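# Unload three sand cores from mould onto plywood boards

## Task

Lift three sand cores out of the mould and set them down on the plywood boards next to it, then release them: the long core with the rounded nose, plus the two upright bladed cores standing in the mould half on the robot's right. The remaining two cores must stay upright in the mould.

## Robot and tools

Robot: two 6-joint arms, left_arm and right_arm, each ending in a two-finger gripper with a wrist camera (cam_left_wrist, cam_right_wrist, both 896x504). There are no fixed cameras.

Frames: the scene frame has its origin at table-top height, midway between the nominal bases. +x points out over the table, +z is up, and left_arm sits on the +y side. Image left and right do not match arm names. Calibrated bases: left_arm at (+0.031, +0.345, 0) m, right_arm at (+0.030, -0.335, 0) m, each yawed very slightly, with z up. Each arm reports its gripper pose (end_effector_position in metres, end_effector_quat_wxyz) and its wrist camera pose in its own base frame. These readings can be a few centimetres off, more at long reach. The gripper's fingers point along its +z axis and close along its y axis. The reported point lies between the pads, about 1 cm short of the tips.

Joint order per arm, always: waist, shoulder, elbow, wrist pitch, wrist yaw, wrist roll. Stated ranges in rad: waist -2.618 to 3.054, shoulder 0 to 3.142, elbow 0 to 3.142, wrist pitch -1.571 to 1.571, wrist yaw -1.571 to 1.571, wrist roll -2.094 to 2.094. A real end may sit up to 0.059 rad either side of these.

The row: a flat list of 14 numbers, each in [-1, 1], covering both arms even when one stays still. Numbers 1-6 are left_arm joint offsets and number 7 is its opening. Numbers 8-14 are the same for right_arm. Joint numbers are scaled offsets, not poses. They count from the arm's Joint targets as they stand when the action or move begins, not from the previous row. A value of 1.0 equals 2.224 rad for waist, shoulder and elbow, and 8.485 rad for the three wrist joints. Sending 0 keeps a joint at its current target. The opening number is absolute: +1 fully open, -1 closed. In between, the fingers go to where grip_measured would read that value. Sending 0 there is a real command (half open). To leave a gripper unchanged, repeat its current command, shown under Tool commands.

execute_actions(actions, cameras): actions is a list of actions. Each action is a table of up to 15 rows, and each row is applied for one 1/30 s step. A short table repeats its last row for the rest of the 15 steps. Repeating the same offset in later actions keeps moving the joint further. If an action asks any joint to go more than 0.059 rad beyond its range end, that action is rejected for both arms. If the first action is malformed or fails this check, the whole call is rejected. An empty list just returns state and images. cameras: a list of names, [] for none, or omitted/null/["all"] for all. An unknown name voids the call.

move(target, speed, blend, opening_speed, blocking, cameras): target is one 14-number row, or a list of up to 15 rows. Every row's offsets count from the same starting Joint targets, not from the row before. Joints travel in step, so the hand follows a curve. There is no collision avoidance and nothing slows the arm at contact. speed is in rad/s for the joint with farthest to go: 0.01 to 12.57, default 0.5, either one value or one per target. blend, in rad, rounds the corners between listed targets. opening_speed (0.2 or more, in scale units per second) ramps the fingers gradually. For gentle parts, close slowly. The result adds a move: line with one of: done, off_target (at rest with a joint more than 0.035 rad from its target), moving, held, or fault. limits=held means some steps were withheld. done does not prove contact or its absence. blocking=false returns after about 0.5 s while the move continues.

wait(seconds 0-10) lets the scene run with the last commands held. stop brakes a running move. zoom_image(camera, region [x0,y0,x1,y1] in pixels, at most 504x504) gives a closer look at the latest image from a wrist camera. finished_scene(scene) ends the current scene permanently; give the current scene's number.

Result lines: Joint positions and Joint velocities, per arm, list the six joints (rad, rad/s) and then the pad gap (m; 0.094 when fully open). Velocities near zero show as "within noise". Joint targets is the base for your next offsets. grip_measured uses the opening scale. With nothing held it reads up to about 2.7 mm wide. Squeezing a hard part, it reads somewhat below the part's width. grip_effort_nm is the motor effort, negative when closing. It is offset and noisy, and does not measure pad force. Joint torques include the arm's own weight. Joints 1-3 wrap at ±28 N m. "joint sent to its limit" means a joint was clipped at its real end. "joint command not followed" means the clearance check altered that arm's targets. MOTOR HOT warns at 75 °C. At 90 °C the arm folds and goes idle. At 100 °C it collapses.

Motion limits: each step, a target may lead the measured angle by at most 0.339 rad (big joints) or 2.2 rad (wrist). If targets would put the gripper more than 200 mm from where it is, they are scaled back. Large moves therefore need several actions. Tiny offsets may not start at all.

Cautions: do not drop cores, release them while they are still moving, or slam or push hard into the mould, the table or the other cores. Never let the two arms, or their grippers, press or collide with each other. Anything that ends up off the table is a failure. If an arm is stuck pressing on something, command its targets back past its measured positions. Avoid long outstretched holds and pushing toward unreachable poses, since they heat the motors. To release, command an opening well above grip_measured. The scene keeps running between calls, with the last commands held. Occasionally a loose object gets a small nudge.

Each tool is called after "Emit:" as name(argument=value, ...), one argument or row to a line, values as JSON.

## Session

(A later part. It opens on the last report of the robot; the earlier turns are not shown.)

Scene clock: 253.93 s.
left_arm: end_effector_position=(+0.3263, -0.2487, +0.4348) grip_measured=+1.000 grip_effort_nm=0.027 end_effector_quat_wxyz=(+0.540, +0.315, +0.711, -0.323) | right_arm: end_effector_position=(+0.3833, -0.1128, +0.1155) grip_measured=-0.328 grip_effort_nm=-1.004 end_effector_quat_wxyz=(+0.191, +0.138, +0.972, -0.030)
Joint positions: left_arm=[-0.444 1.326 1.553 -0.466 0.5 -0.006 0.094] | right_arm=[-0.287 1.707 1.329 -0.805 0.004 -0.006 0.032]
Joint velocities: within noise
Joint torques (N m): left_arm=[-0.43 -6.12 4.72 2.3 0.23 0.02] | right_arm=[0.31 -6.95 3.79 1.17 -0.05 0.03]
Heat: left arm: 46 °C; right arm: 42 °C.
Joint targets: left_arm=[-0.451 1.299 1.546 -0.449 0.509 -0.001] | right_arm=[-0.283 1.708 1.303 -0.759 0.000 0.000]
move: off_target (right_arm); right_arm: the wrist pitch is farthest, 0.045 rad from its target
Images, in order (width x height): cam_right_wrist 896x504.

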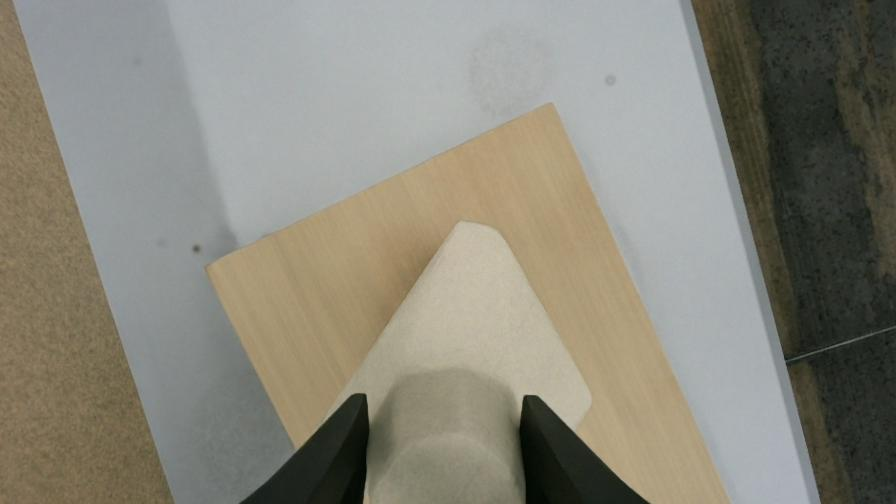

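Emit:
move(
  target=[0,0,0,0,0,0,1,0,-0.001,0.012,-0.003,0,0,-0.52],
  speed=0.1,
  cameras=[],
)

Emit:
move(
  target=[0,0,0,0,0,0,1,0,0,0,0,0,0,0.3],
  opening_speed=0.4,
  cameras=["cam_right_wrist"],
)

Scene clock: 259.80 s.
left_arm: end_effector_position=(+0.3263, -0.2487, +0.4348) grip_measured=+1.000 grip_effort_nm=0.022 end_effector_quat_wxyz=(+0.540, +0.315, +0.711, -0.323) | right_arm: end_effector_position=(+0.3835, -0.1129, +0.1156) grip_measured=-0.328 grip_effort_nm=-1.004 end_effector_quat_wxyz=(+0.191, +0.138, +0.971, -0.030)
Joint positions: left_arm=[-0.444 1.326 1.553 -0.466 0.5 -0.006 0.094] | right_arm=[-0.287 1.707 1.329 -0.804 0.004 -0.006 0.032]
Joint velocities: within noise
Joint torques (N m): left_arm=[-0.44 -6.04 4.77 2.32 0.2 -0.02] | right_arm=[0.29 -7.1 5.79 0.9 -0.05 0.03]
Heat: left arm: 47 °C; right arm: 42 °C.
Joint targets: left_arm=[-0.451 1.299 1.546 -0.449 0.509 -0.001] | right_arm=[-0.283 1.706 1.330 -0.784 0.000 0.000]
move: done
No camera images: "cameras" was empty.

Scene clock: 262.07 s.
left_arm: end_effector_position=(+0.3263, -0.2487, +0.4348) grip_measured=+1.000 grip_effort_nm=0.027 end_effector_quat_wxyz=(+0.540, +0.315, +0.711, -0.323) | right_arm: end_effector_position=(+0.3855, -0.1113, +0.1162) grip_measured=+0.297 grip_effort_nm=0.168 end_effector_quat_wxyz=(+0.195, +0.136, +0.971, -0.025)
Joint positions: left_arm=[-0.444 1.326 1.553 -0.466 0.5 -0.006 0.094] | right_arm=[-0.287 1.707 1.329 -0.797 -0.007 -0.006 0.061]
Joint velocities: within noise
Joint torques (N m): left_arm=[-0.49 -6.09 4.7 2.35 0.21 0] | right_arm=[0.27 -7.15 5.78 0.84 0.05 0.03]
Heat: left arm: 47 °C; right arm: 42 °C.
Joint targets: left_arm=[-0.451 1.299 1.546 -0.449 0.509 -0.001] | right_arm=[-0.284 1.706 1.330 -0.784 0.000 0.000]
move: done
Images, in order (width x height): cam_right_wrist 896x504.

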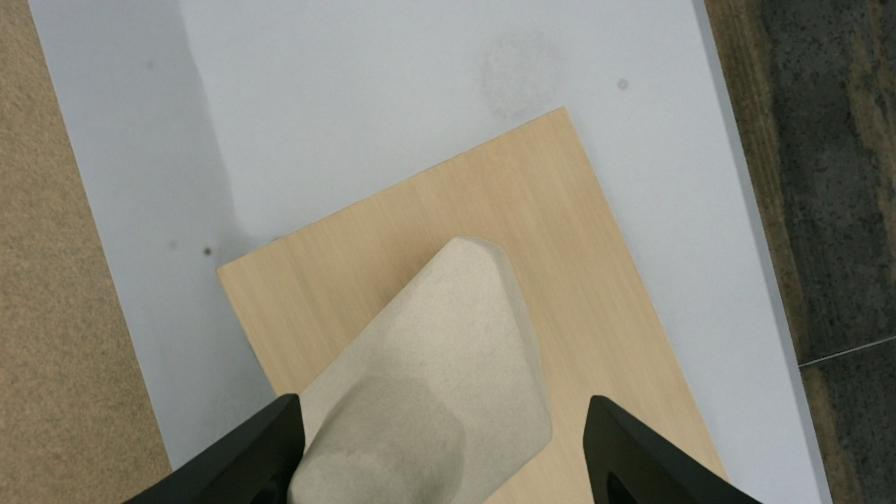

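Emit:
zoom_image(
  camera="cam_right_wrist",
  region=[200, 200, 640, 504],
)

Scaled by 1.145.

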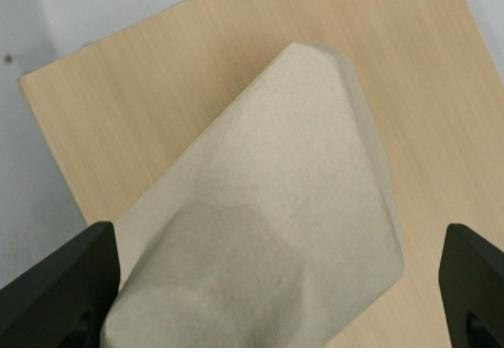

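Emit:
move(
  target=[0,0,0,0,0,0,1,0,0,0,0,0,0,1],
  opening_speed=0.3,
  cameras=["cam_right_wrist"],
)

Scene clock: 272.53 s.
left_arm: end_effector_position=(+0.3262, -0.2487, +0.4348) grip_measured=+1.000 grip_effort_nm=0.032 end_effector_quat_wxyz=(+0.540, +0.315, +0.710, -0.323) | right_arm: end_effector_position=(+0.3854, -0.1116, +0.1162) grip_measured=+0.997 grip_effort_nm=0.178 end_effector_quat_wxyz=(+0.195, +0.137, +0.971, -0.026)
Joint positions: left_arm=[-0.444 1.326 1.553 -0.466 0.5 -0.006 0.094] | right_arm=[-0.287 1.707 1.329 -0.797 -0.005 -0.006 0.094]
Joint velocities: within noise
Joint torques (N m): left_arm=[-0.4 -6.08 4.71 2.3 0.22 0.01] | right_arm=[0.27 -7.15 5.76 0.85 0.03 0.03]
Heat: left arm: 47 °C; right arm: 41 °C.
Joint targets: left_arm=[-0.451 1.299 1.546 -0.449 0.509 -0.001] | right_arm=[-0.284 1.706 1.330 -0.785 0.000 0.001]
move: done
Images, in order (width x height): cam_right_wrist 896x504.

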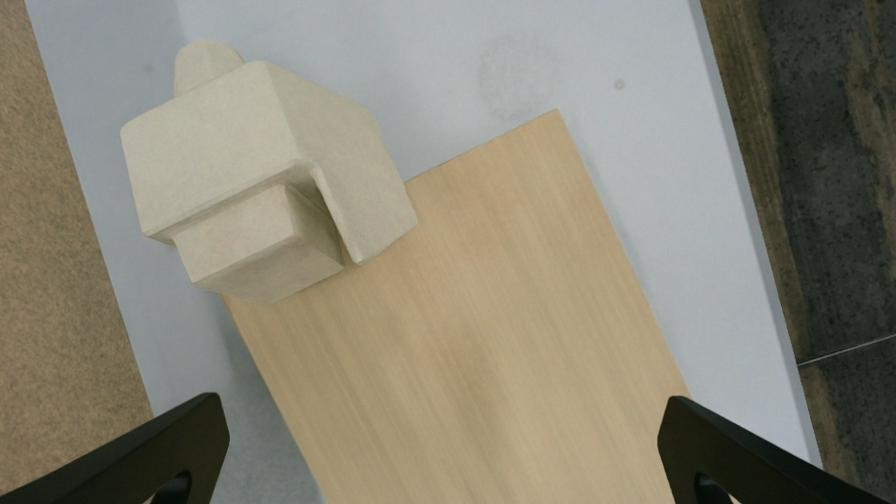

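Emit:
move(
  target=[0,0,0,0,0,0,1,0.02,0,0.18,-0.050,0,0,1],
  speed=0.5,
  cameras=["cam_right_wrist"],
)

Scene clock: 312.43 s.
left_arm: end_effector_position=(+0.3263, -0.2487, +0.4349) grip_measured=+1.000 grip_effort_nm=0.027 end_effector_quat_wxyz=(+0.540, +0.315, +0.710, -0.323) | right_arm: end_effector_position=(+0.3803, -0.0933, +0.2084) grip_measured=+0.997 grip_effort_nm=0.178 end_effector_quat_wxyz=(+0.185, +0.117, +0.976, -0.021)
Joint positions: left_arm=[-0.444 1.326 1.553 -0.466 0.5 -0.006 0.094] | right_arm=[-0.245 1.707 1.705 -1.195 -0.005 -0.006 0.094]
Joint velocities: within noise
Joint torques (N m): left_arm=[-0.47 -6.06 4.71 2.31 0.19 0] | right_arm=[0.5 -6.97 7.49 0.54 0.03 0.04]
Heat: left arm: 48 °C; right arm: 41 °C.
Joint targets: left_arm=[-0.451 1.299 1.546 -0.449 0.509 -0.001] | right_arm=[-0.239 1.706 1.730 -1.209 0.000 0.001]
move: done
Images, in order (width x height): cam_right_wrist 896x504.

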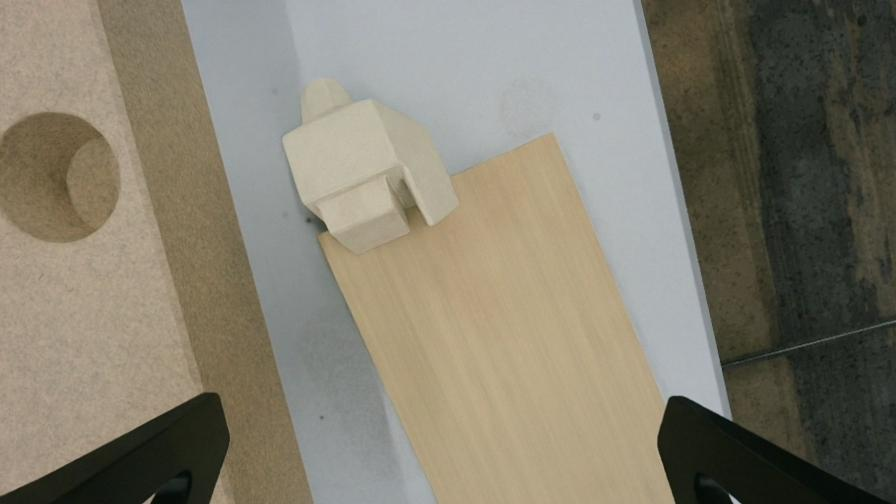

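Emit:
move(
  target=[0,0,0,0,0,0,1,0.0562,0.2792,0.2225,0.006,0,-0.0392,0.3],
  speed=0.5,
  cameras=["cam_right_wrist"],
)

Scene clock: 329.80 s.
left_arm: end_effector_position=(+0.3263, -0.2487, +0.4349) grip_measured=+1.000 grip_effort_nm=0.032 end_effector_quat_wxyz=(+0.540, +0.315, +0.710, -0.323) | right_arm: end_effector_position=(+0.5139, -0.0589, +0.1032) grip_measured=+0.303 grip_effort_nm=-0.125 end_effector_quat_wxyz=(+0.135, -0.102, +0.985, -0.028)
Joint positions: left_arm=[-0.444 1.326 1.553 -0.466 0.5 -0.006 0.094] | right_arm=[-0.117 2.317 2.196 -1.173 -0.003 -0.324 0.061]
Joint velocities: within noise
Joint torques (N m): left_arm=[-0.5 -5.97 4.7 2.33 0.2 0.01] | right_arm=[0.35 -10.58 7.86 0.69 0.02 -0.17]
Heat: left arm: 48 °C; right arm: 41 °C.
Joint targets: left_arm=[-0.451 1.299 1.546 -0.449 0.509 -0.001] | right_arm=[-0.114 2.327 2.225 -1.158 0.000 -0.332]
move: done
Images, in order (width x height): cam_right_wrist 896x504.

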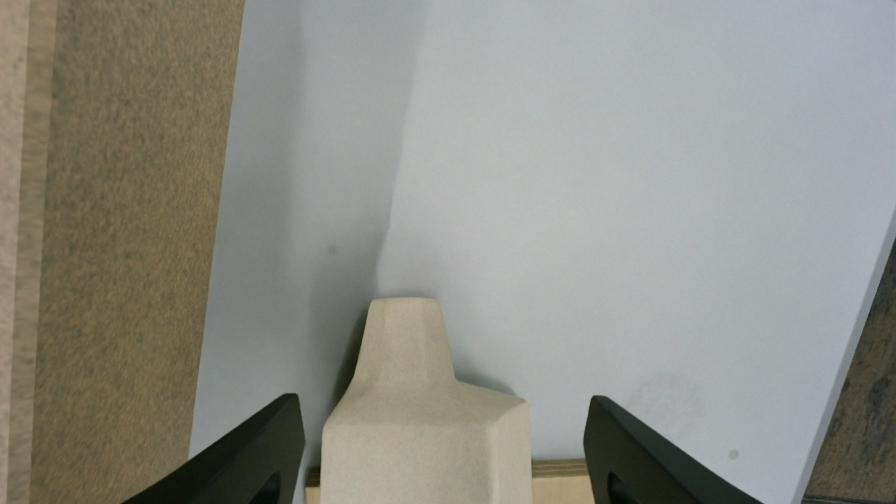

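Emit:
move(
  target=[0,0,0,0,0,0,1,0.009,-0.003,-0.1214,0.0275,0,0,0.3],
  speed=0.2,
  cameras=["cam_right_wrist"],
)

Scene clock: 338.73 s.
left_arm: end_effector_position=(+0.3263, -0.2487, +0.4349) grip_measured=+1.000 grip_effort_nm=0.032 end_effector_quat_wxyz=(+0.540, +0.315, +0.710, -0.323) | right_arm: end_effector_position=(+0.5136, -0.0502, +0.0440) grip_measured=+0.303 grip_effort_nm=-0.120 end_effector_quat_wxyz=(+0.132, -0.111, +0.985, -0.027)
Joint positions: left_arm=[-0.444 1.326 1.553 -0.466 0.5 -0.006 0.094] | right_arm=[-0.1 2.317 1.962 -0.945 -0.003 -0.325 0.061]
Joint velocities: within noise
Joint torques (N m): left_arm=[-0.5 -6.06 4.75 2.32 0.22 0.01] | right_arm=[0.55 -11.14 5.04 0.7 0.02 -0.12]
Heat: left arm: 49 °C; right arm: 42 °C.
Joint targets: left_arm=[-0.451 1.299 1.546 -0.449 0.509 -0.001] | right_arm=[-0.094 2.320 1.955 -0.925 0.000 -0.332]
move: done
Images, in order (width x height): cam_right_wrist 896x504.

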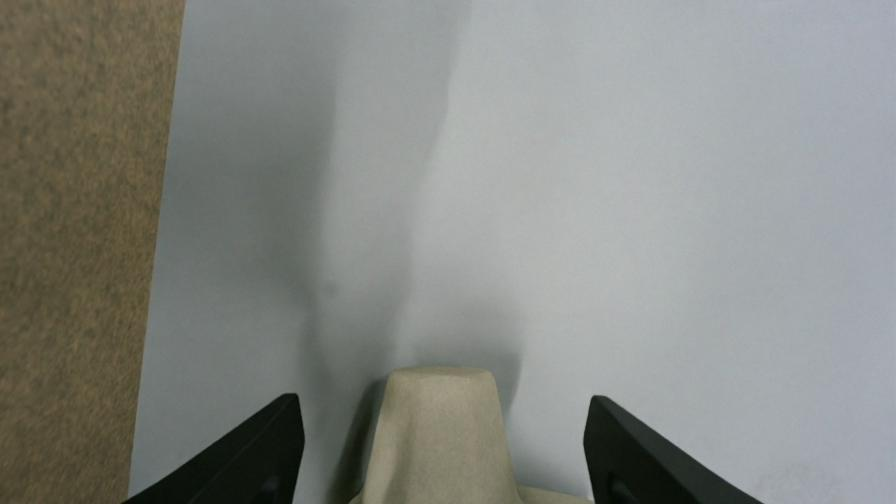

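Emit:
move(
  target=[0,0,0,0,0,0,1,0,0,0,0,0,0,-0.6],
  opening_speed=0.4,
  cameras=["cam_right_wrist"],
)

Scene clock: 342.70 s.
left_arm: end_effector_position=(+0.3263, -0.2487, +0.4349) grip_measured=+1.000 grip_effort_nm=0.037 end_effector_quat_wxyz=(+0.540, +0.315, +0.710, -0.323) | right_arm: end_effector_position=(+0.5181, -0.0450, +0.0453) grip_measured=-0.596 grip_effort_nm=-0.178 end_effector_quat_wxyz=(+0.141, -0.116, +0.983, -0.025)
Joint positions: left_arm=[-0.444 1.326 1.553 -0.466 0.5 -0.006 0.094] | right_arm=[-0.092 2.317 1.962 -0.928 -0.009 -0.326 0.019]
Joint velocities: within noise
Joint torques (N m): left_arm=[-0.59 -6.02 4.7 2.31 0.21 0.01] | right_arm=[-0.18 -11.12 5.05 0.59 0.08 -0.11]
Heat: left arm: 49 °C; right arm: 43 °C.
Joint targets: left_arm=[-0.451 1.299 1.546 -0.449 0.509 -0.001] | right_arm=[-0.094 2.320 1.955 -0.924 0.000 -0.332]
move: done
Images, in order (width x height): cam_right_wrist 896x504.

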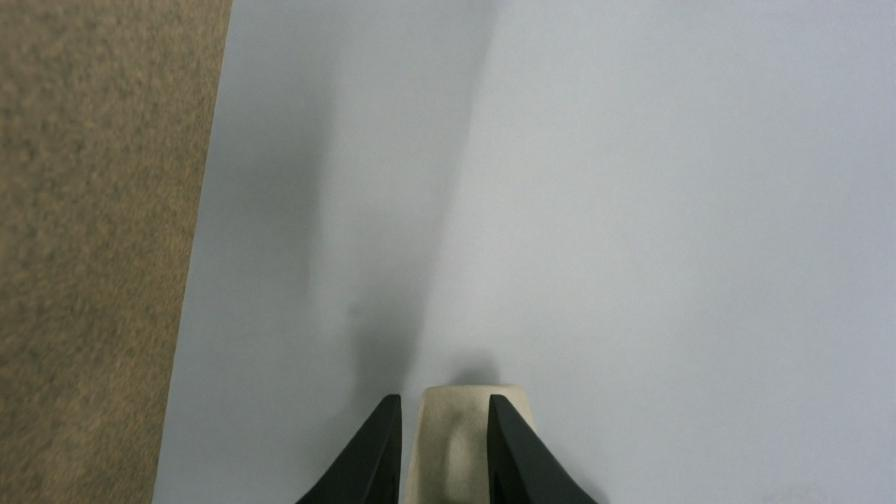

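Emit:
move(
  target=[0,0,0,0,0,0,1,0,0,0,0,0,0,0.3],
  opening_speed=0.8,
  cameras=["cam_right_wrist"],
)

Scene clock: 347.30 s.
left_arm: end_effector_position=(+0.3263, -0.2487, +0.4349) grip_measured=+1.000 grip_effort_nm=0.032 end_effector_quat_wxyz=(+0.540, +0.315, +0.710, -0.323) | right_arm: end_effector_position=(+0.5184, -0.0462, +0.0454) grip_measured=+0.297 grip_effort_nm=0.178 end_effector_quat_wxyz=(+0.141, -0.116, +0.983, -0.029)
Joint positions: left_arm=[-0.444 1.326 1.553 -0.466 0.5 -0.006 0.094] | right_arm=[-0.092 2.317 1.962 -0.927 -0.003 -0.327 0.061]
Joint velocities: within noise
Joint torques (N m): left_arm=[-0.49 -6.06 4.68 2.32 0.22 0] | right_arm=[-0.24 -11.1 5.04 0.58 0.02 -0.1]
Heat: left arm: 49 °C; right arm: 43 °C.
Joint targets: left_arm=[-0.451 1.299 1.546 -0.449 0.509 -0.001] | right_arm=[-0.094 2.320 1.955 -0.925 0.000 -0.332]
move: done
Images, in order (width x height): cam_right_wrist 896x504.

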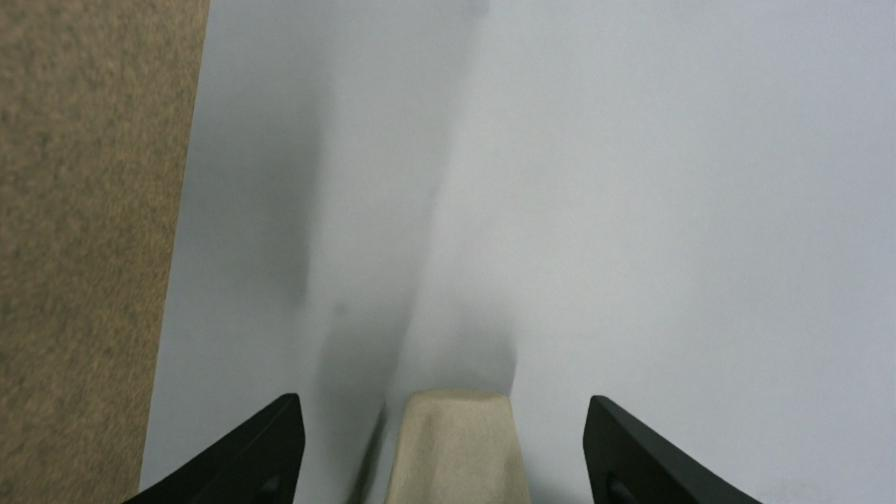

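Emit:
move(
  target=[0,0,0,0,0,0,1,-0.0045,0.0015,-0.037,0.0085,0,0,0.3],
  speed=0.15,
  cameras=["cam_right_wrist"],
)

Scene clock: 351.23 s.
left_arm: end_effector_position=(+0.3263, -0.2487, +0.4349) grip_measured=+1.000 grip_effort_nm=0.032 end_effector_quat_wxyz=(+0.540, +0.315, +0.710, -0.323) | right_arm: end_effector_position=(+0.5204, -0.0465, +0.0294) grip_measured=+0.297 grip_effort_nm=0.173 end_effector_quat_wxyz=(+0.151, -0.119, +0.981, -0.031)
Joint positions: left_arm=[-0.444 1.326 1.553 -0.466 0.5 -0.006 0.094] | right_arm=[-0.092 2.317 1.892 -0.837 -0.002 -0.332 0.061]
Joint velocities: within noise
Joint torques (N m): left_arm=[-0.51 -6.02 4.74 2.31 0.21 0.03] | right_arm=[-1.07 -10.85 4.23 0.48 0.02 -0.03]
Heat: left arm: 49 °C; right arm: 43 °C.
Joint targets: left_arm=[-0.451 1.299 1.546 -0.449 0.509 -0.001] | right_arm=[-0.104 2.324 1.872 -0.852 0.000 -0.332]
move: done
Images, in order (width x height): cam_right_wrist 896x504.

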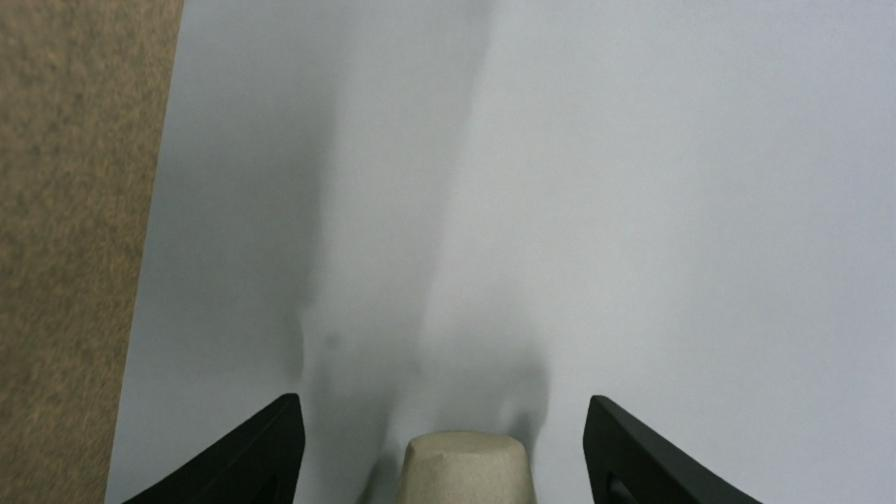

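Emit:
move(
  target=[0,0,0,0,0,0,1,0,0,0,0,0,0,-0.6],
  opening_speed=0.4,
  cameras=["cam_right_wrist"],
)

Scene clock: 355.97 s.
left_arm: end_effector_position=(+0.3263, -0.2487, +0.4349) grip_measured=+1.000 grip_effort_nm=0.037 end_effector_quat_wxyz=(+0.540, +0.315, +0.710, -0.323) | right_arm: end_effector_position=(+0.5275, -0.0480, +0.0337) grip_measured=-0.596 grip_effort_nm=-0.164 end_effector_quat_wxyz=(+0.167, -0.118, +0.978, -0.032)
Joint positions: left_arm=[-0.444 1.326 1.553 -0.466 0.5 -0.006 0.094] | right_arm=[-0.096 2.312 1.89 -0.807 -0.009 -0.334 0.019]
Joint velocities: within noise
Joint torques (N m): left_arm=[-0.53 -6.05 4.74 2.31 0.2 0.01] | right_arm=[-0.72 -10.51 4.3 0.25 0.07 -0.02]
Heat: left arm: 49 °C; right arm: 43 °C.
Joint targets: left_arm=[-0.451 1.299 1.546 -0.449 0.509 -0.001] | right_arm=[-0.104 2.324 1.873 -0.852 0.000 -0.332]
move: off_target (right_arm); right_arm: the wrist pitch is farthest, 0.045 rad from its target
Images, in order (width x height): cam_right_wrist 896x504.

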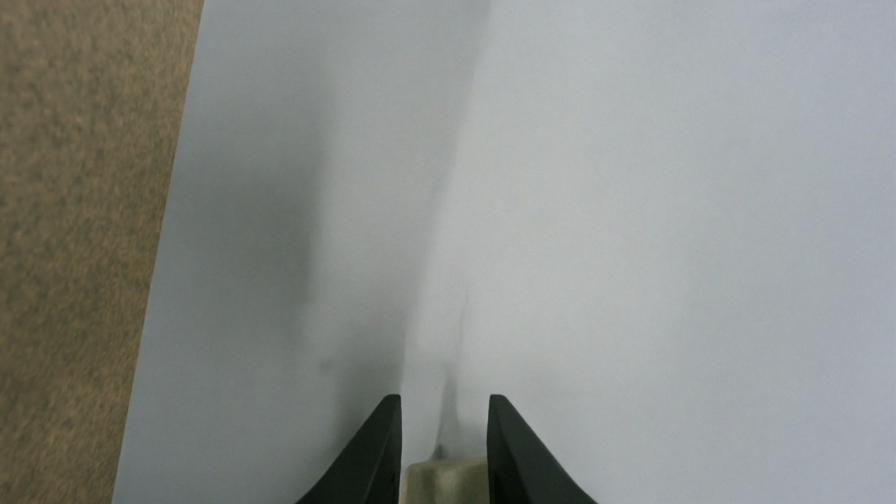

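Emit:
move(
  target=[0,0,0,0,0,0,1,0,0,0,0,0,0,0.3],
  opening_speed=0.8,
  cameras=[],
)

Emit:
move(
  target=[0,0,0,0,0,0,1,0.003,-0.004,0.105,-0.021,0,0,0.3],
  speed=0.4,
  cameras=["cam_right_wrist"],
)

Scene clock: 359.73 s.
left_arm: end_effector_position=(+0.3263, -0.2487, +0.4349) grip_measured=+1.000 grip_effort_nm=0.027 end_effector_quat_wxyz=(+0.540, +0.315, +0.710, -0.323) | right_arm: end_effector_position=(+0.5207, -0.0477, +0.0299) grip_measured=+0.297 grip_effort_nm=0.173 end_effector_quat_wxyz=(+0.154, -0.118, +0.981, -0.030)
Joint positions: left_arm=[-0.444 1.326 1.553 -0.466 0.5 -0.006 0.094] | right_arm=[-0.096 2.312 1.884 -0.828 -0.007 -0.334 0.061]
Joint velocities: within noise
Joint torques (N m): left_arm=[-0.55 -6.02 4.71 2.31 0.2 0.01] | right_arm=[-0.76 -10.48 4.7 0.38 0.06 -0.03]
Heat: left arm: 49 °C; right arm: 43 °C.
Joint targets: left_arm=[-0.451 1.299 1.546 -0.449 0.509 -0.001] | right_arm=[-0.104 2.324 1.873 -0.852 0.000 -0.332]
move: done
No camera images: "cameras" was empty.

Scene clock: 361.03 s.
left_arm: end_effector_position=(+0.3263, -0.2487, +0.4349) grip_measured=+1.000 grip_effort_nm=0.032 end_effector_quat_wxyz=(+0.540, +0.315, +0.710, -0.323) | right_arm: end_effector_position=(+0.5269, -0.0489, +0.0799) grip_measured=+0.297 grip_effort_nm=0.178 end_effector_quat_wxyz=(+0.157, -0.118, +0.980, -0.033)
Joint positions: left_arm=[-0.444 1.326 1.553 -0.466 0.5 -0.006 0.094] | right_arm=[-0.096 2.312 2.081 -1.017 -0.003 -0.334 0.061]
Joint velocities: within noise
Joint torques (N m): left_arm=[-0.49 -6.09 4.74 2.31 0.2 0.03] | right_arm=[-0.17 -11.25 7.64 0.51 0.02 -0.02]
Heat: left arm: 49 °C; right arm: 44 °C.
Joint targets: left_arm=[-0.451 1.299 1.546 -0.449 0.509 -0.001] | right_arm=[-0.097 2.315 2.106 -1.030 0.000 -0.332]
move: done
Images, in order (width x height): cam_right_wrist 896x504.

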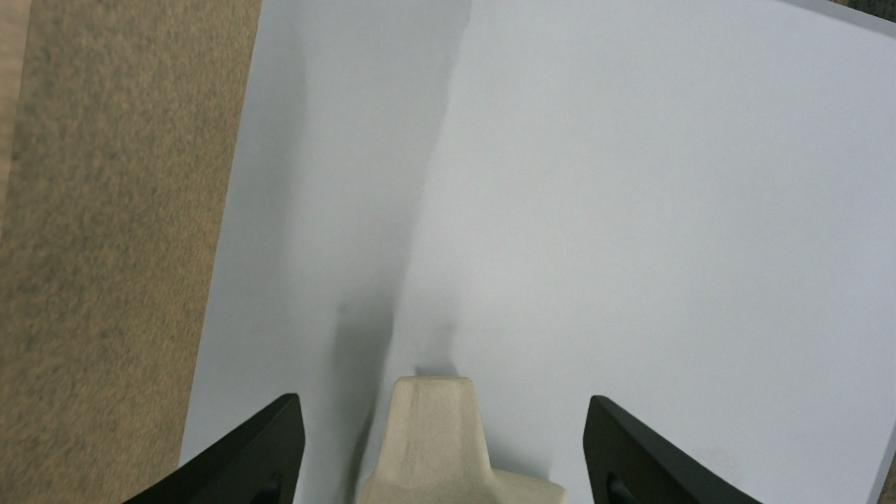

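Emit:
move(
  target=[0,0,0,0,0,0,1,-0.0085,-0.0238,-0.1488,0.0318,0,0,0.3],
  speed=0.25,
  cameras=["cam_right_wrist"],
)

Scene clock: 370.37 s.
left_arm: end_effector_position=(+0.3263, -0.2487, +0.4349) grip_measured=+1.000 grip_effort_nm=0.027 end_effector_quat_wxyz=(+0.540, +0.315, +0.710, -0.323) | right_arm: end_effector_position=(+0.5185, -0.0520, +0.0304) grip_measured=+0.297 grip_effort_nm=0.173 end_effector_quat_wxyz=(+0.170, -0.115, +0.978, -0.039)
Joint positions: left_arm=[-0.444 1.326 1.553 -0.466 0.5 -0.006 0.094] | right_arm=[-0.101 2.271 1.803 -0.752 0.002 -0.335 0.061]
Joint velocities: within noise
Joint torques (N m): left_arm=[-0.49 -6 4.71 2.32 0.2 0] | right_arm=[-1.33 -11.81 3.37 0.58 -0.02 0]
Heat: left arm: 49 °C; right arm: 46 °C.
Joint targets: left_arm=[-0.451 1.299 1.546 -0.449 0.509 -0.001] | right_arm=[-0.116 2.262 1.775 -0.761 0.000 -0.332]
move: done
Images, in order (width x height): cam_right_wrist 896x504.

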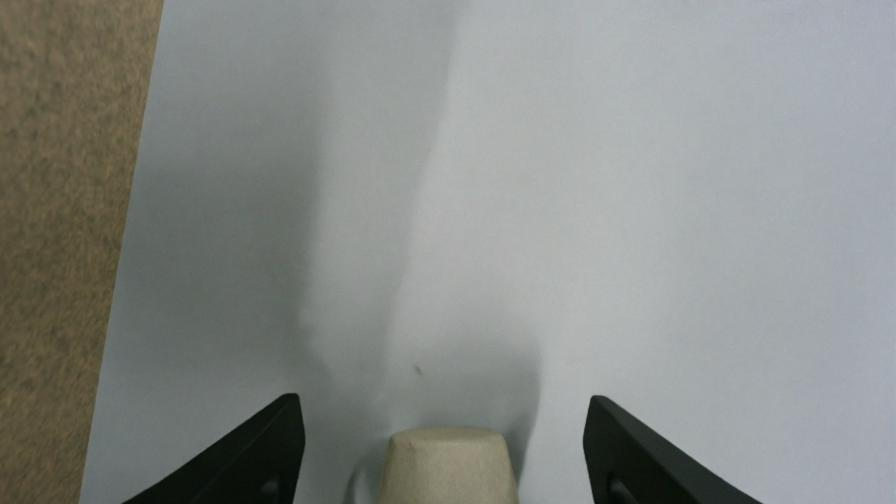

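Emit:
move(
  target=[0,0,0,0,0,0,1,0.003,-0.030,-0.0292,0.002,0,0,0.3],
  speed=0.15,
  cameras=["cam_right_wrist"],
)

Scene clock: 378.83 s.
left_arm: end_effector_position=(+0.3263, -0.2487, +0.4349) grip_measured=+1.000 grip_effort_nm=0.027 end_effector_quat_wxyz=(+0.540, +0.315, +0.710, -0.323) | right_arm: end_effector_position=(+0.5132, -0.0515, +0.0323) grip_measured=+0.297 grip_effort_nm=0.168 end_effector_quat_wxyz=(+0.181, -0.116, +0.976, -0.041)
Joint positions: left_arm=[-0.444 1.326 1.553 -0.466 0.5 -0.006 0.094] | right_arm=[-0.101 2.228 1.732 -0.702 0.002 -0.338 0.061]
Joint velocities: within noise
Joint torques (N m): left_arm=[-0.44 -6.09 4.7 2.32 0.21 0.01] | right_arm=[-0.75 -13.57 3.92 0.31 -0.02 0.02]
Heat: left arm: 49 °C; right arm: 47 °C.
Joint targets: left_arm=[-0.451 1.299 1.546 -0.449 0.509 -0.001] | right_arm=[-0.110 2.195 1.710 -0.744 0.000 -0.332]
move: off_target (right_arm); right_arm: the wrist pitch is farthest, 0.042 rad from its target
Images, in order (width x height): cam_right_wrist 896x504.

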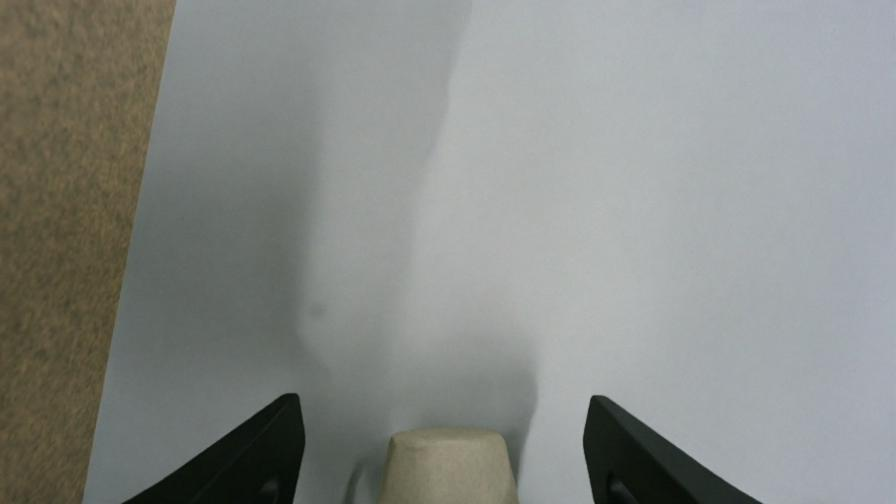

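Emit:
move(
  target=[0,0,0,0,0,0,1,0,0,0,0,0,0,-0.6],
  opening_speed=0.4,
  cameras=["cam_right_wrist"],
)

Scene clock: 385.67 s.
left_arm: end_effector_position=(+0.3263, -0.2487, +0.4349) grip_measured=+1.000 grip_effort_nm=0.032 end_effector_quat_wxyz=(+0.540, +0.315, +0.710, -0.323) | right_arm: end_effector_position=(+0.5145, -0.0534, +0.0331) grip_measured=-0.002 grip_effort_nm=-1.004 end_effector_quat_wxyz=(+0.183, -0.116, +0.975, -0.045)
Joint positions: left_arm=[-0.444 1.326 1.553 -0.466 0.5 -0.006 0.094] | right_arm=[-0.103 2.228 1.732 -0.695 0.008 -0.341 0.047]
Joint velocities: within noise
Joint torques (N m): left_arm=[-0.5 -6.11 4.62 2.31 0.2 0.02] | right_arm=[-0.59 -13.57 3.95 0.26 -0.08 0.06]
Heat: left arm: 50 °C; right arm: 51 °C.
Joint targets: left_arm=[-0.451 1.299 1.546 -0.449 0.509 -0.001] | right_arm=[-0.109 2.195 1.710 -0.744 0.000 -0.332]
move: off_target (right_arm); right_arm: the wrist pitch is farthest, 0.049 rad from its target
Images, in order (width x height): cam_right_wrist 896x504.

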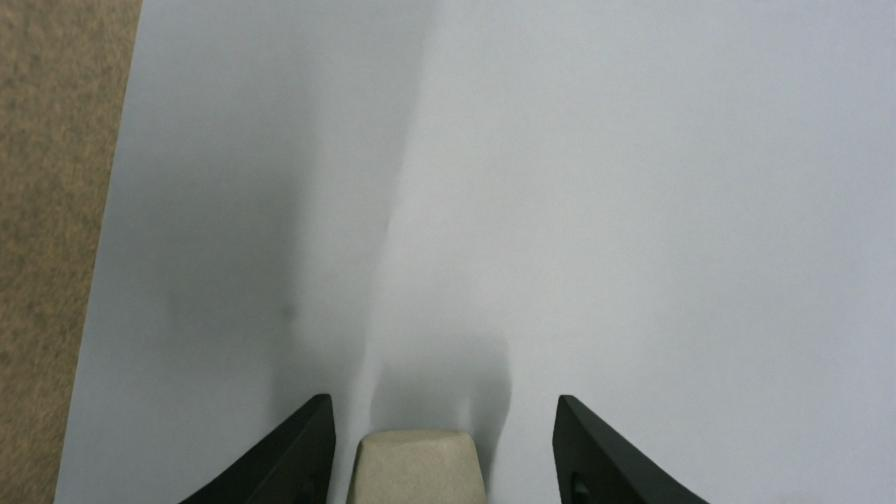

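Emit:
move(
  target=[0,0,0,0,0,0,1,0,0,0,0,0,0,0.3],
  opening_speed=0.8,
  cameras=[],
)

Emit:
move(
  target=[0,0,0,0,0,0,1,0,0.018,0.0967,-0.0193,0,0,0.3],
  speed=0.3,
  cameras=["cam_right_wrist"],
)

Scene clock: 401.07 s.
left_arm: end_effector_position=(+0.3263, -0.2487, +0.4349) grip_measured=+1.000 grip_effort_nm=0.027 end_effector_quat_wxyz=(+0.540, +0.315, +0.710, -0.323) | right_arm: end_effector_position=(+0.5130, -0.0513, +0.0324) grip_measured=+0.297 grip_effort_nm=0.183 end_effector_quat_wxyz=(+0.182, -0.117, +0.976, -0.039)
Joint positions: left_arm=[-0.444 1.326 1.553 -0.466 0.5 -0.006 0.094] | right_arm=[-0.103 2.227 1.73 -0.7 -0.003 -0.341 0.061]
Joint velocities: within noise
Joint torques (N m): left_arm=[-0.53 -6.06 4.67 2.32 0.2 -0.01] | right_arm=[-0.61 -13.39 4.12 0.3 0.03 0.06]
Heat: left arm: 50 °C; right arm: 55 °C.
Joint targets: left_arm=[-0.451 1.299 1.546 -0.449 0.509 -0.001] | right_arm=[-0.109 2.195 1.710 -0.744 0.000 -0.332]
move: off_target (right_arm); right_arm: the wrist pitch is farthest, 0.044 rad from its target
No camera images: "cameras" was empty.

Scene clock: 402.47 s.
left_arm: end_effector_position=(+0.3263, -0.2487, +0.4349) grip_measured=+1.000 grip_effort_nm=0.022 end_effector_quat_wxyz=(+0.540, +0.315, +0.710, -0.323) | right_arm: end_effector_position=(+0.5143, -0.0516, +0.0721) grip_measured=+0.297 grip_effort_nm=0.173 end_effector_quat_wxyz=(+0.169, -0.117, +0.978, -0.037)
Joint positions: left_arm=[-0.444 1.326 1.553 -0.466 0.5 -0.006 0.094] | right_arm=[-0.103 2.227 1.899 -0.895 -0.003 -0.34 0.061]
Joint velocities: within noise
Joint torques (N m): left_arm=[-0.49 -6.08 4.66 2.32 0.22 0.02] | right_arm=[-0.61 -10.29 7.76 0.54 0.02 0.04]
Heat: left arm: 50 °C; right arm: 54 °C.
Joint targets: left_arm=[-0.451 1.299 1.546 -0.449 0.509 -0.001] | right_arm=[-0.109 2.235 1.925 -0.907 0.000 -0.332]
move: done
Images, in order (width x height): cam_right_wrist 896x504.

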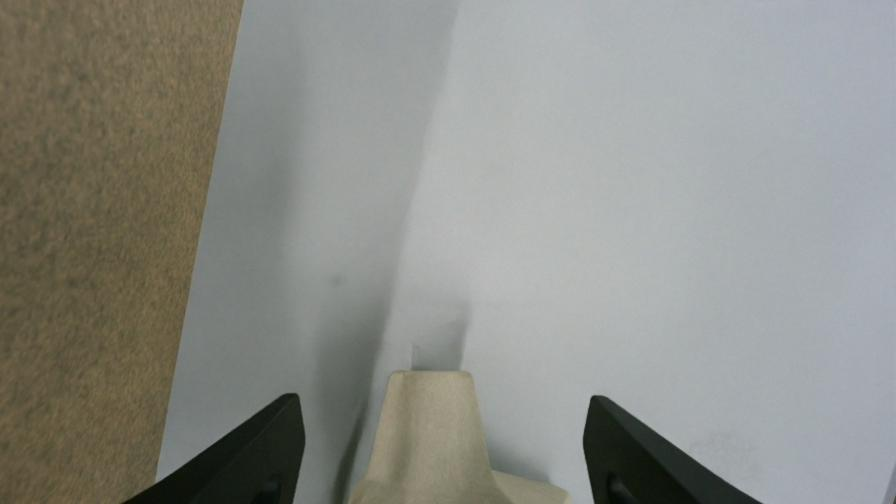

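Emit:
move(
  target=[0,0,0,0,0,0,1,-0.003,-0.0013,-0.0706,0.0156,0,0,0.3],
  speed=0.2,
  cameras=["cam_right_wrist"],
)

Scene clock: 408.47 s.
left_arm: end_effector_position=(+0.3263, -0.2487, +0.4349) grip_measured=+1.000 grip_effort_nm=0.022 end_effector_quat_wxyz=(+0.540, +0.315, +0.710, -0.323) | right_arm: end_effector_position=(+0.5039, -0.0545, +0.0399) grip_measured=+0.297 grip_effort_nm=0.173 end_effector_quat_wxyz=(+0.157, -0.113, +0.980, -0.036)
Joint positions: left_arm=[-0.444 1.326 1.553 -0.466 0.5 -0.006 0.094] | right_arm=[-0.11 2.227 1.777 -0.797 0 -0.34 0.061]
Joint velocities: within noise
Joint torques (N m): left_arm=[-0.57 -6.13 4.67 2.33 0.2 0.01] | right_arm=[-0.62 -10.41 4.89 0.83 -0.01 0.05]
Heat: left arm: 50 °C; right arm: 51 °C.
Joint targets: left_arm=[-0.451 1.299 1.546 -0.449 0.509 -0.001] | right_arm=[-0.116 2.232 1.768 -0.775 0.000 -0.332]
move: done
Images, in order (width x height): cam_right_wrist 896x504.

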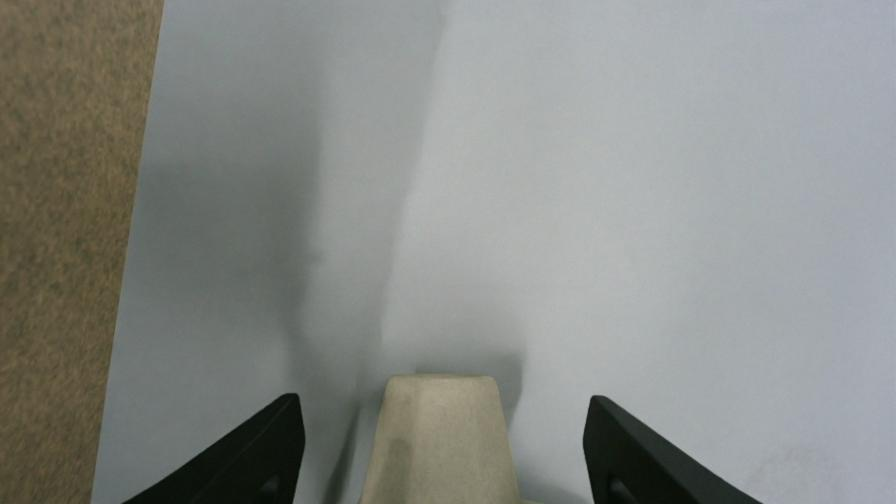

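Emit:
move(
  target=[0,0,0,0,0,0,1,0,0,-0.0135,0.0032,0,0,0.3],
  speed=0.15,
  cameras=[],
)

Emit:
move(
  target=[0,0,0,0,0,0,1,0,0,0,0,0,0,-0.6],
  opening_speed=0.4,
  cameras=["cam_right_wrist"],
)

Scene clock: 412.57 s.
left_arm: end_effector_position=(+0.3263, -0.2487, +0.4349) grip_measured=+1.000 grip_effort_nm=0.032 end_effector_quat_wxyz=(+0.540, +0.315, +0.710, -0.323) | right_arm: end_effector_position=(+0.5045, -0.0549, +0.0340) grip_measured=+0.297 grip_effort_nm=0.173 end_effector_quat_wxyz=(+0.162, -0.113, +0.980, -0.038)
Joint positions: left_arm=[-0.444 1.326 1.553 -0.466 0.5 -0.006 0.094] | right_arm=[-0.11 2.227 1.75 -0.761 0.002 -0.34 0.061]
Joint velocities: within noise
Joint torques (N m): left_arm=[-0.47 -6.09 4.74 2.3 0.22 0.02] | right_arm=[-0.58 -10.37 4.66 0.78 -0.03 0.05]
Heat: left arm: 50 °C; right arm: 49 °C.
Joint targets: left_arm=[-0.451 1.299 1.546 -0.449 0.509 -0.001] | right_arm=[-0.116 2.232 1.738 -0.748 0.000 -0.332]
move: done
No camera images: "cameras" was empty.

Scene clock: 415.03 s.
left_arm: end_effector_position=(+0.3263, -0.2487, +0.4349) grip_measured=+1.000 grip_effort_nm=0.032 end_effector_quat_wxyz=(+0.540, +0.315, +0.710, -0.323) | right_arm: end_effector_position=(+0.5056, -0.0563, +0.0344) grip_measured=+0.093 grip_effort_nm=-1.009 end_effector_quat_wxyz=(+0.164, -0.112, +0.979, -0.040)
Joint positions: left_arm=[-0.444 1.326 1.553 -0.466 0.5 -0.006 0.094] | right_arm=[-0.111 2.227 1.75 -0.755 0.005 -0.34 0.051]
Joint velocities: within noise
Joint torques (N m): left_arm=[-0.49 -6.08 4.7 2.31 0.21 0.03] | right_arm=[-0.47 -10.4 4.66 0.71 -0.06 0.05]
Heat: left arm: 50 °C; right arm: 48 °C.
Joint targets: left_arm=[-0.451 1.299 1.546 -0.449 0.509 -0.001] | right_arm=[-0.116 2.232 1.738 -0.748 0.000 -0.332]
move: done
Images, in order (width x height): cam_right_wrist 896x504.

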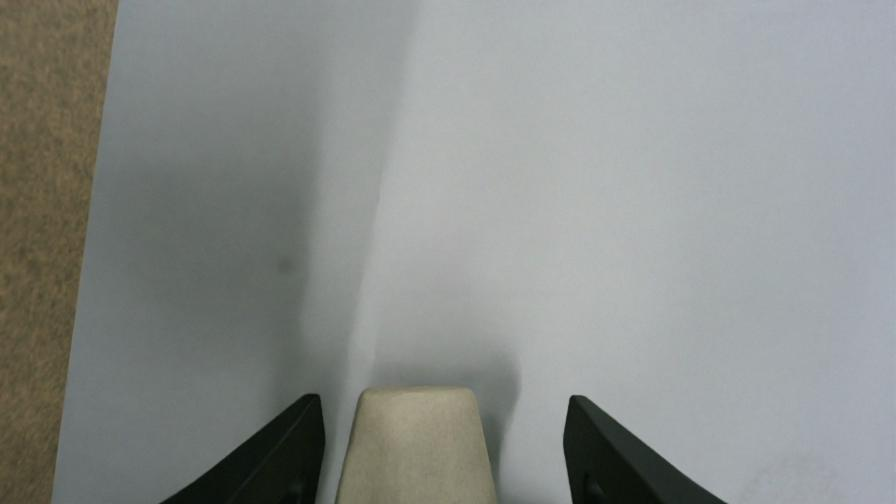

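Emit:
move(
  target=[0,0,0,0,0,0,1,0,0,0,0,0,0,0.3],
  opening_speed=0.8,
  cameras=[],
)

Emit:
move(
  target=[0,0,0,0,0,0,1,0,0.0175,0.031,-0.003,0,0,0.3],
  speed=0.15,
  cameras=["cam_right_wrist"],
)

Scene clock: 419.93 s.
left_arm: end_effector_position=(+0.3263, -0.2487, +0.4349) grip_measured=+1.000 grip_effort_nm=0.037 end_effector_quat_wxyz=(+0.540, +0.315, +0.710, -0.323) | right_arm: end_effector_position=(+0.5056, -0.0563, +0.0344) grip_measured=+0.297 grip_effort_nm=0.173 end_effector_quat_wxyz=(+0.164, -0.112, +0.979, -0.040)
Joint positions: left_arm=[-0.444 1.326 1.553 -0.466 0.5 -0.006 0.094] | right_arm=[-0.111 2.227 1.75 -0.755 0.005 -0.34 0.061]
Joint velocities: within noise
Joint torques (N m): left_arm=[-0.51 -6.01 4.68 2.3 0.2 0.01] | right_arm=[-0.54 -10.39 4.66 0.7 -0.05 0.04]
Heat: left arm: 50 °C; right arm: 47 °C.
Joint targets: left_arm=[-0.451 1.299 1.546 -0.449 0.509 -0.001] | right_arm=[-0.116 2.232 1.738 -0.748 0.000 -0.332]
move: done
No camera images: "cameras" was empty.

Scene clock: 420.77 s.
left_arm: end_effector_position=(+0.3263, -0.2487, +0.4349) grip_measured=+1.000 grip_effort_nm=0.032 end_effector_quat_wxyz=(+0.540, +0.315, +0.710, -0.323) | right_arm: end_effector_position=(+0.5097, -0.0568, +0.0295) grip_measured=+0.297 grip_effort_nm=0.178 end_effector_quat_wxyz=(+0.161, -0.112, +0.980, -0.039)
Joint positions: left_arm=[-0.444 1.326 1.553 -0.466 0.5 -0.006 0.094] | right_arm=[-0.111 2.253 1.777 -0.761 0.005 -0.34 0.061]
Joint velocities: within noise
Joint torques (N m): left_arm=[-0.47 -6.05 4.74 2.33 0.21 0] | right_arm=[-0.47 -9.62 7.97 0.5 -0.06 0.04]
Heat: left arm: 50 °C; right arm: 47 °C.
Joint targets: left_arm=[-0.451 1.299 1.546 -0.449 0.509 -0.001] | right_arm=[-0.116 2.271 1.807 -0.773 0.000 -0.332]
move: done
Images, in order (width x height): cam_right_wrist 896x504.

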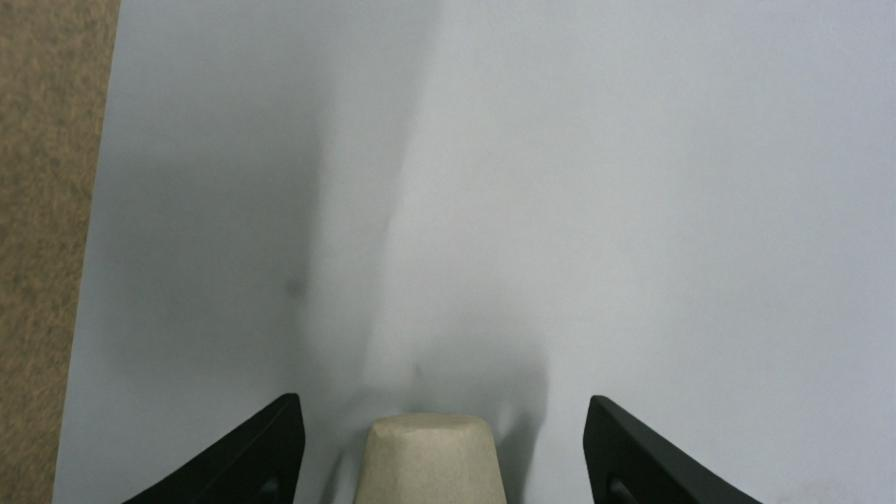

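Emit:
move(
  target=[0,0,0,0,0,0,1,0,0,0,0,0,0,-0.5],
  opening_speed=0.4,
  cameras=["cam_right_wrist"],
)

Scene clock: 424.77 s.
left_arm: end_effector_position=(+0.3263, -0.2487, +0.4349) grip_measured=+1.000 grip_effort_nm=0.027 end_effector_quat_wxyz=(+0.540, +0.315, +0.710, -0.323) | right_arm: end_effector_position=(+0.5096, -0.0569, +0.0297) grip_measured=+0.080 grip_effort_nm=-1.004 end_effector_quat_wxyz=(+0.161, -0.112, +0.980, -0.040)
Joint positions: left_arm=[-0.444 1.326 1.553 -0.466 0.5 -0.006 0.094] | right_arm=[-0.111 2.253 1.778 -0.763 0.005 -0.34 0.051]
Joint velocities: within noise
Joint torques (N m): left_arm=[-0.46 -6.11 4.66 2.29 0.22 0.01] | right_arm=[-0.44 -9.62 7.88 0.53 -0.05 0.05]
Heat: left arm: 50 °C; right arm: 47 °C.
Joint targets: left_arm=[-0.451 1.299 1.546 -0.449 0.509 -0.001] | right_arm=[-0.116 2.271 1.807 -0.773 0.000 -0.332]
move: done
Images, in order (width x height): cam_right_wrist 896x504.

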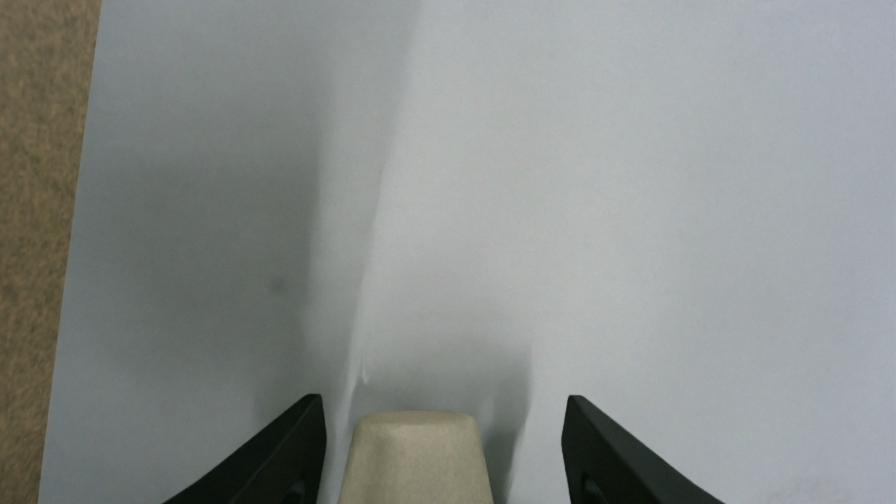

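Emit:
move(
  target=[0,0,0,0,0,0,1,0,0,0,0,0,0,0.3],
  opening_speed=0.8,
  cameras=[],
)

Emit:
move(
  target=[
    [0,0,0,0,0,0,1,0,-0.0094,0.0171,-0.005,0,0,0.3],
    [0,0,0,0,0,0,1,0,-0.0904,-0.094,0.0051,0,0,0.3],
  ],
  speed=0.15,
  cameras=["cam_right_wrist"],
)

Scene clock: 434.67 s.
left_arm: end_effector_position=(+0.3263, -0.2487, +0.4349) grip_measured=+1.000 grip_effort_nm=0.032 end_effector_quat_wxyz=(+0.540, +0.315, +0.710, -0.323) | right_arm: end_effector_position=(+0.5095, -0.0568, +0.0297) grip_measured=+0.297 grip_effort_nm=0.178 end_effector_quat_wxyz=(+0.161, -0.112, +0.980, -0.040)
Joint positions: left_arm=[-0.444 1.326 1.553 -0.466 0.5 -0.006 0.094] | right_arm=[-0.111 2.253 1.778 -0.763 0.005 -0.34 0.061]
Joint velocities: within noise
Joint torques (N m): left_arm=[-0.4 -6.13 4.72 2.3 0.21 0] | right_arm=[-0.44 -9.62 7.87 0.53 -0.05 0.05]
Heat: left arm: 50 °C; right arm: 47 °C.
Joint targets: left_arm=[-0.451 1.299 1.546 -0.449 0.509 -0.001] | right_arm=[-0.116 2.271 1.807 -0.773 0.000 -0.332]
move: done
No camera images: "cameras" was empty.

Scene clock: 436.97 s.
left_arm: end_effector_position=(+0.3263, -0.2487, +0.4349) grip_measured=+1.000 grip_effort_nm=0.027 end_effector_quat_wxyz=(+0.540, +0.315, +0.710, -0.323) | right_arm: end_effector_position=(+0.4792, -0.0538, +0.0434) grip_measured=+0.297 grip_effort_nm=0.164 end_effector_quat_wxyz=(+0.163, -0.112, +0.980, -0.040)
Joint positions: left_arm=[-0.444 1.326 1.553 -0.466 0.5 -0.006 0.094] | right_arm=[-0.112 2.116 1.61 -0.728 0.006 -0.34 0.061]
Joint velocities: within noise
Joint torques (N m): left_arm=[-0.59 -6.04 4.75 2.32 0.19 0.01] | right_arm=[-0.42 -13.86 4.64 0.62 -0.07 0.05]
Heat: left arm: 50 °C; right arm: 49 °C.
Joint targets: left_arm=[-0.451 1.299 1.546 -0.449 0.509 -0.001] | right_arm=[-0.116 2.070 1.598 -0.730 0.000 -0.332]
move: off_target (right_arm); right_arm: the shoulder is farthest, 0.046 rad from its target
Images, in order (width x height): cam_right_wrist 896x504.

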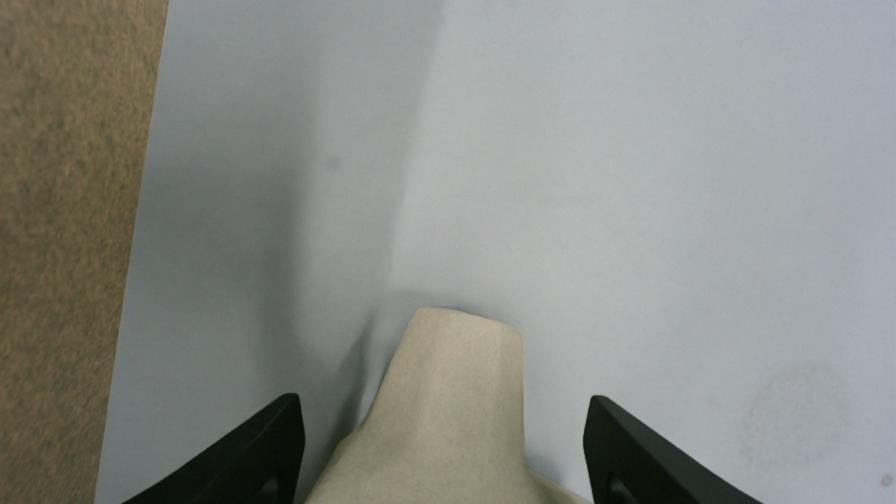

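Emit:
move(
  target=[0,0,0,0,0,0,1,0,-0.0584,-0.0868,0.0076,0,0,0.3],
  speed=0.15,
  cameras=["cam_right_wrist"],
)

Scene clock: 441.13 s.
left_arm: end_effector_position=(+0.3263, -0.2487, +0.4349) grip_measured=+1.000 grip_effort_nm=0.037 end_effector_quat_wxyz=(+0.540, +0.315, +0.710, -0.323) | right_arm: end_effector_position=(+0.4491, -0.0503, +0.0511) grip_measured=+0.297 grip_effort_nm=0.164 end_effector_quat_wxyz=(+0.175, -0.111, +0.977, -0.043)
Joint positions: left_arm=[-0.444 1.326 1.553 -0.466 0.5 -0.006 0.094] | right_arm=[-0.112 1.975 1.421 -0.654 0.006 -0.34 0.061]
Joint velocities: within noise
Joint torques (N m): left_arm=[-0.47 -6.04 4.64 2.3 0.21 0] | right_arm=[-0.43 -11.9 4.29 0.57 -0.07 0.05]
Heat: left arm: 50 °C; right arm: 51 °C.
Joint targets: left_arm=[-0.451 1.299 1.546 -0.449 0.509 -0.001] | right_arm=[-0.116 1.940 1.405 -0.666 0.000 -0.332]
move: done
Images, in order (width x height): cam_right_wrist 896x504.

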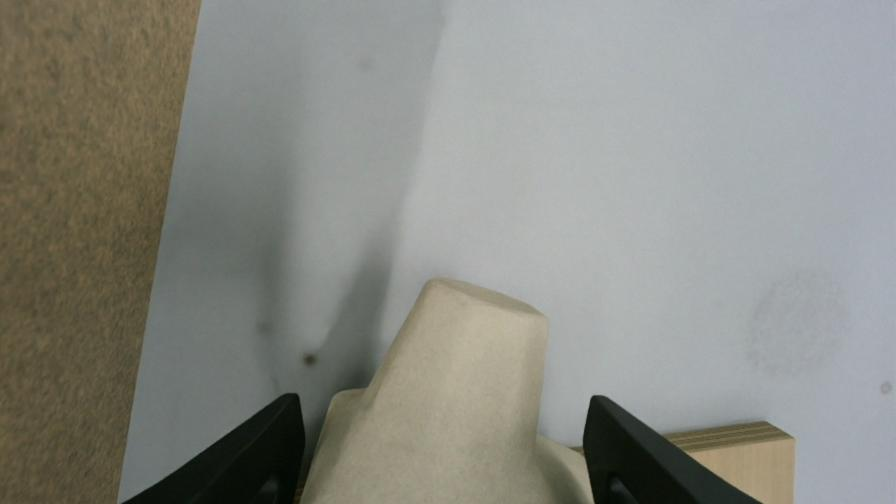

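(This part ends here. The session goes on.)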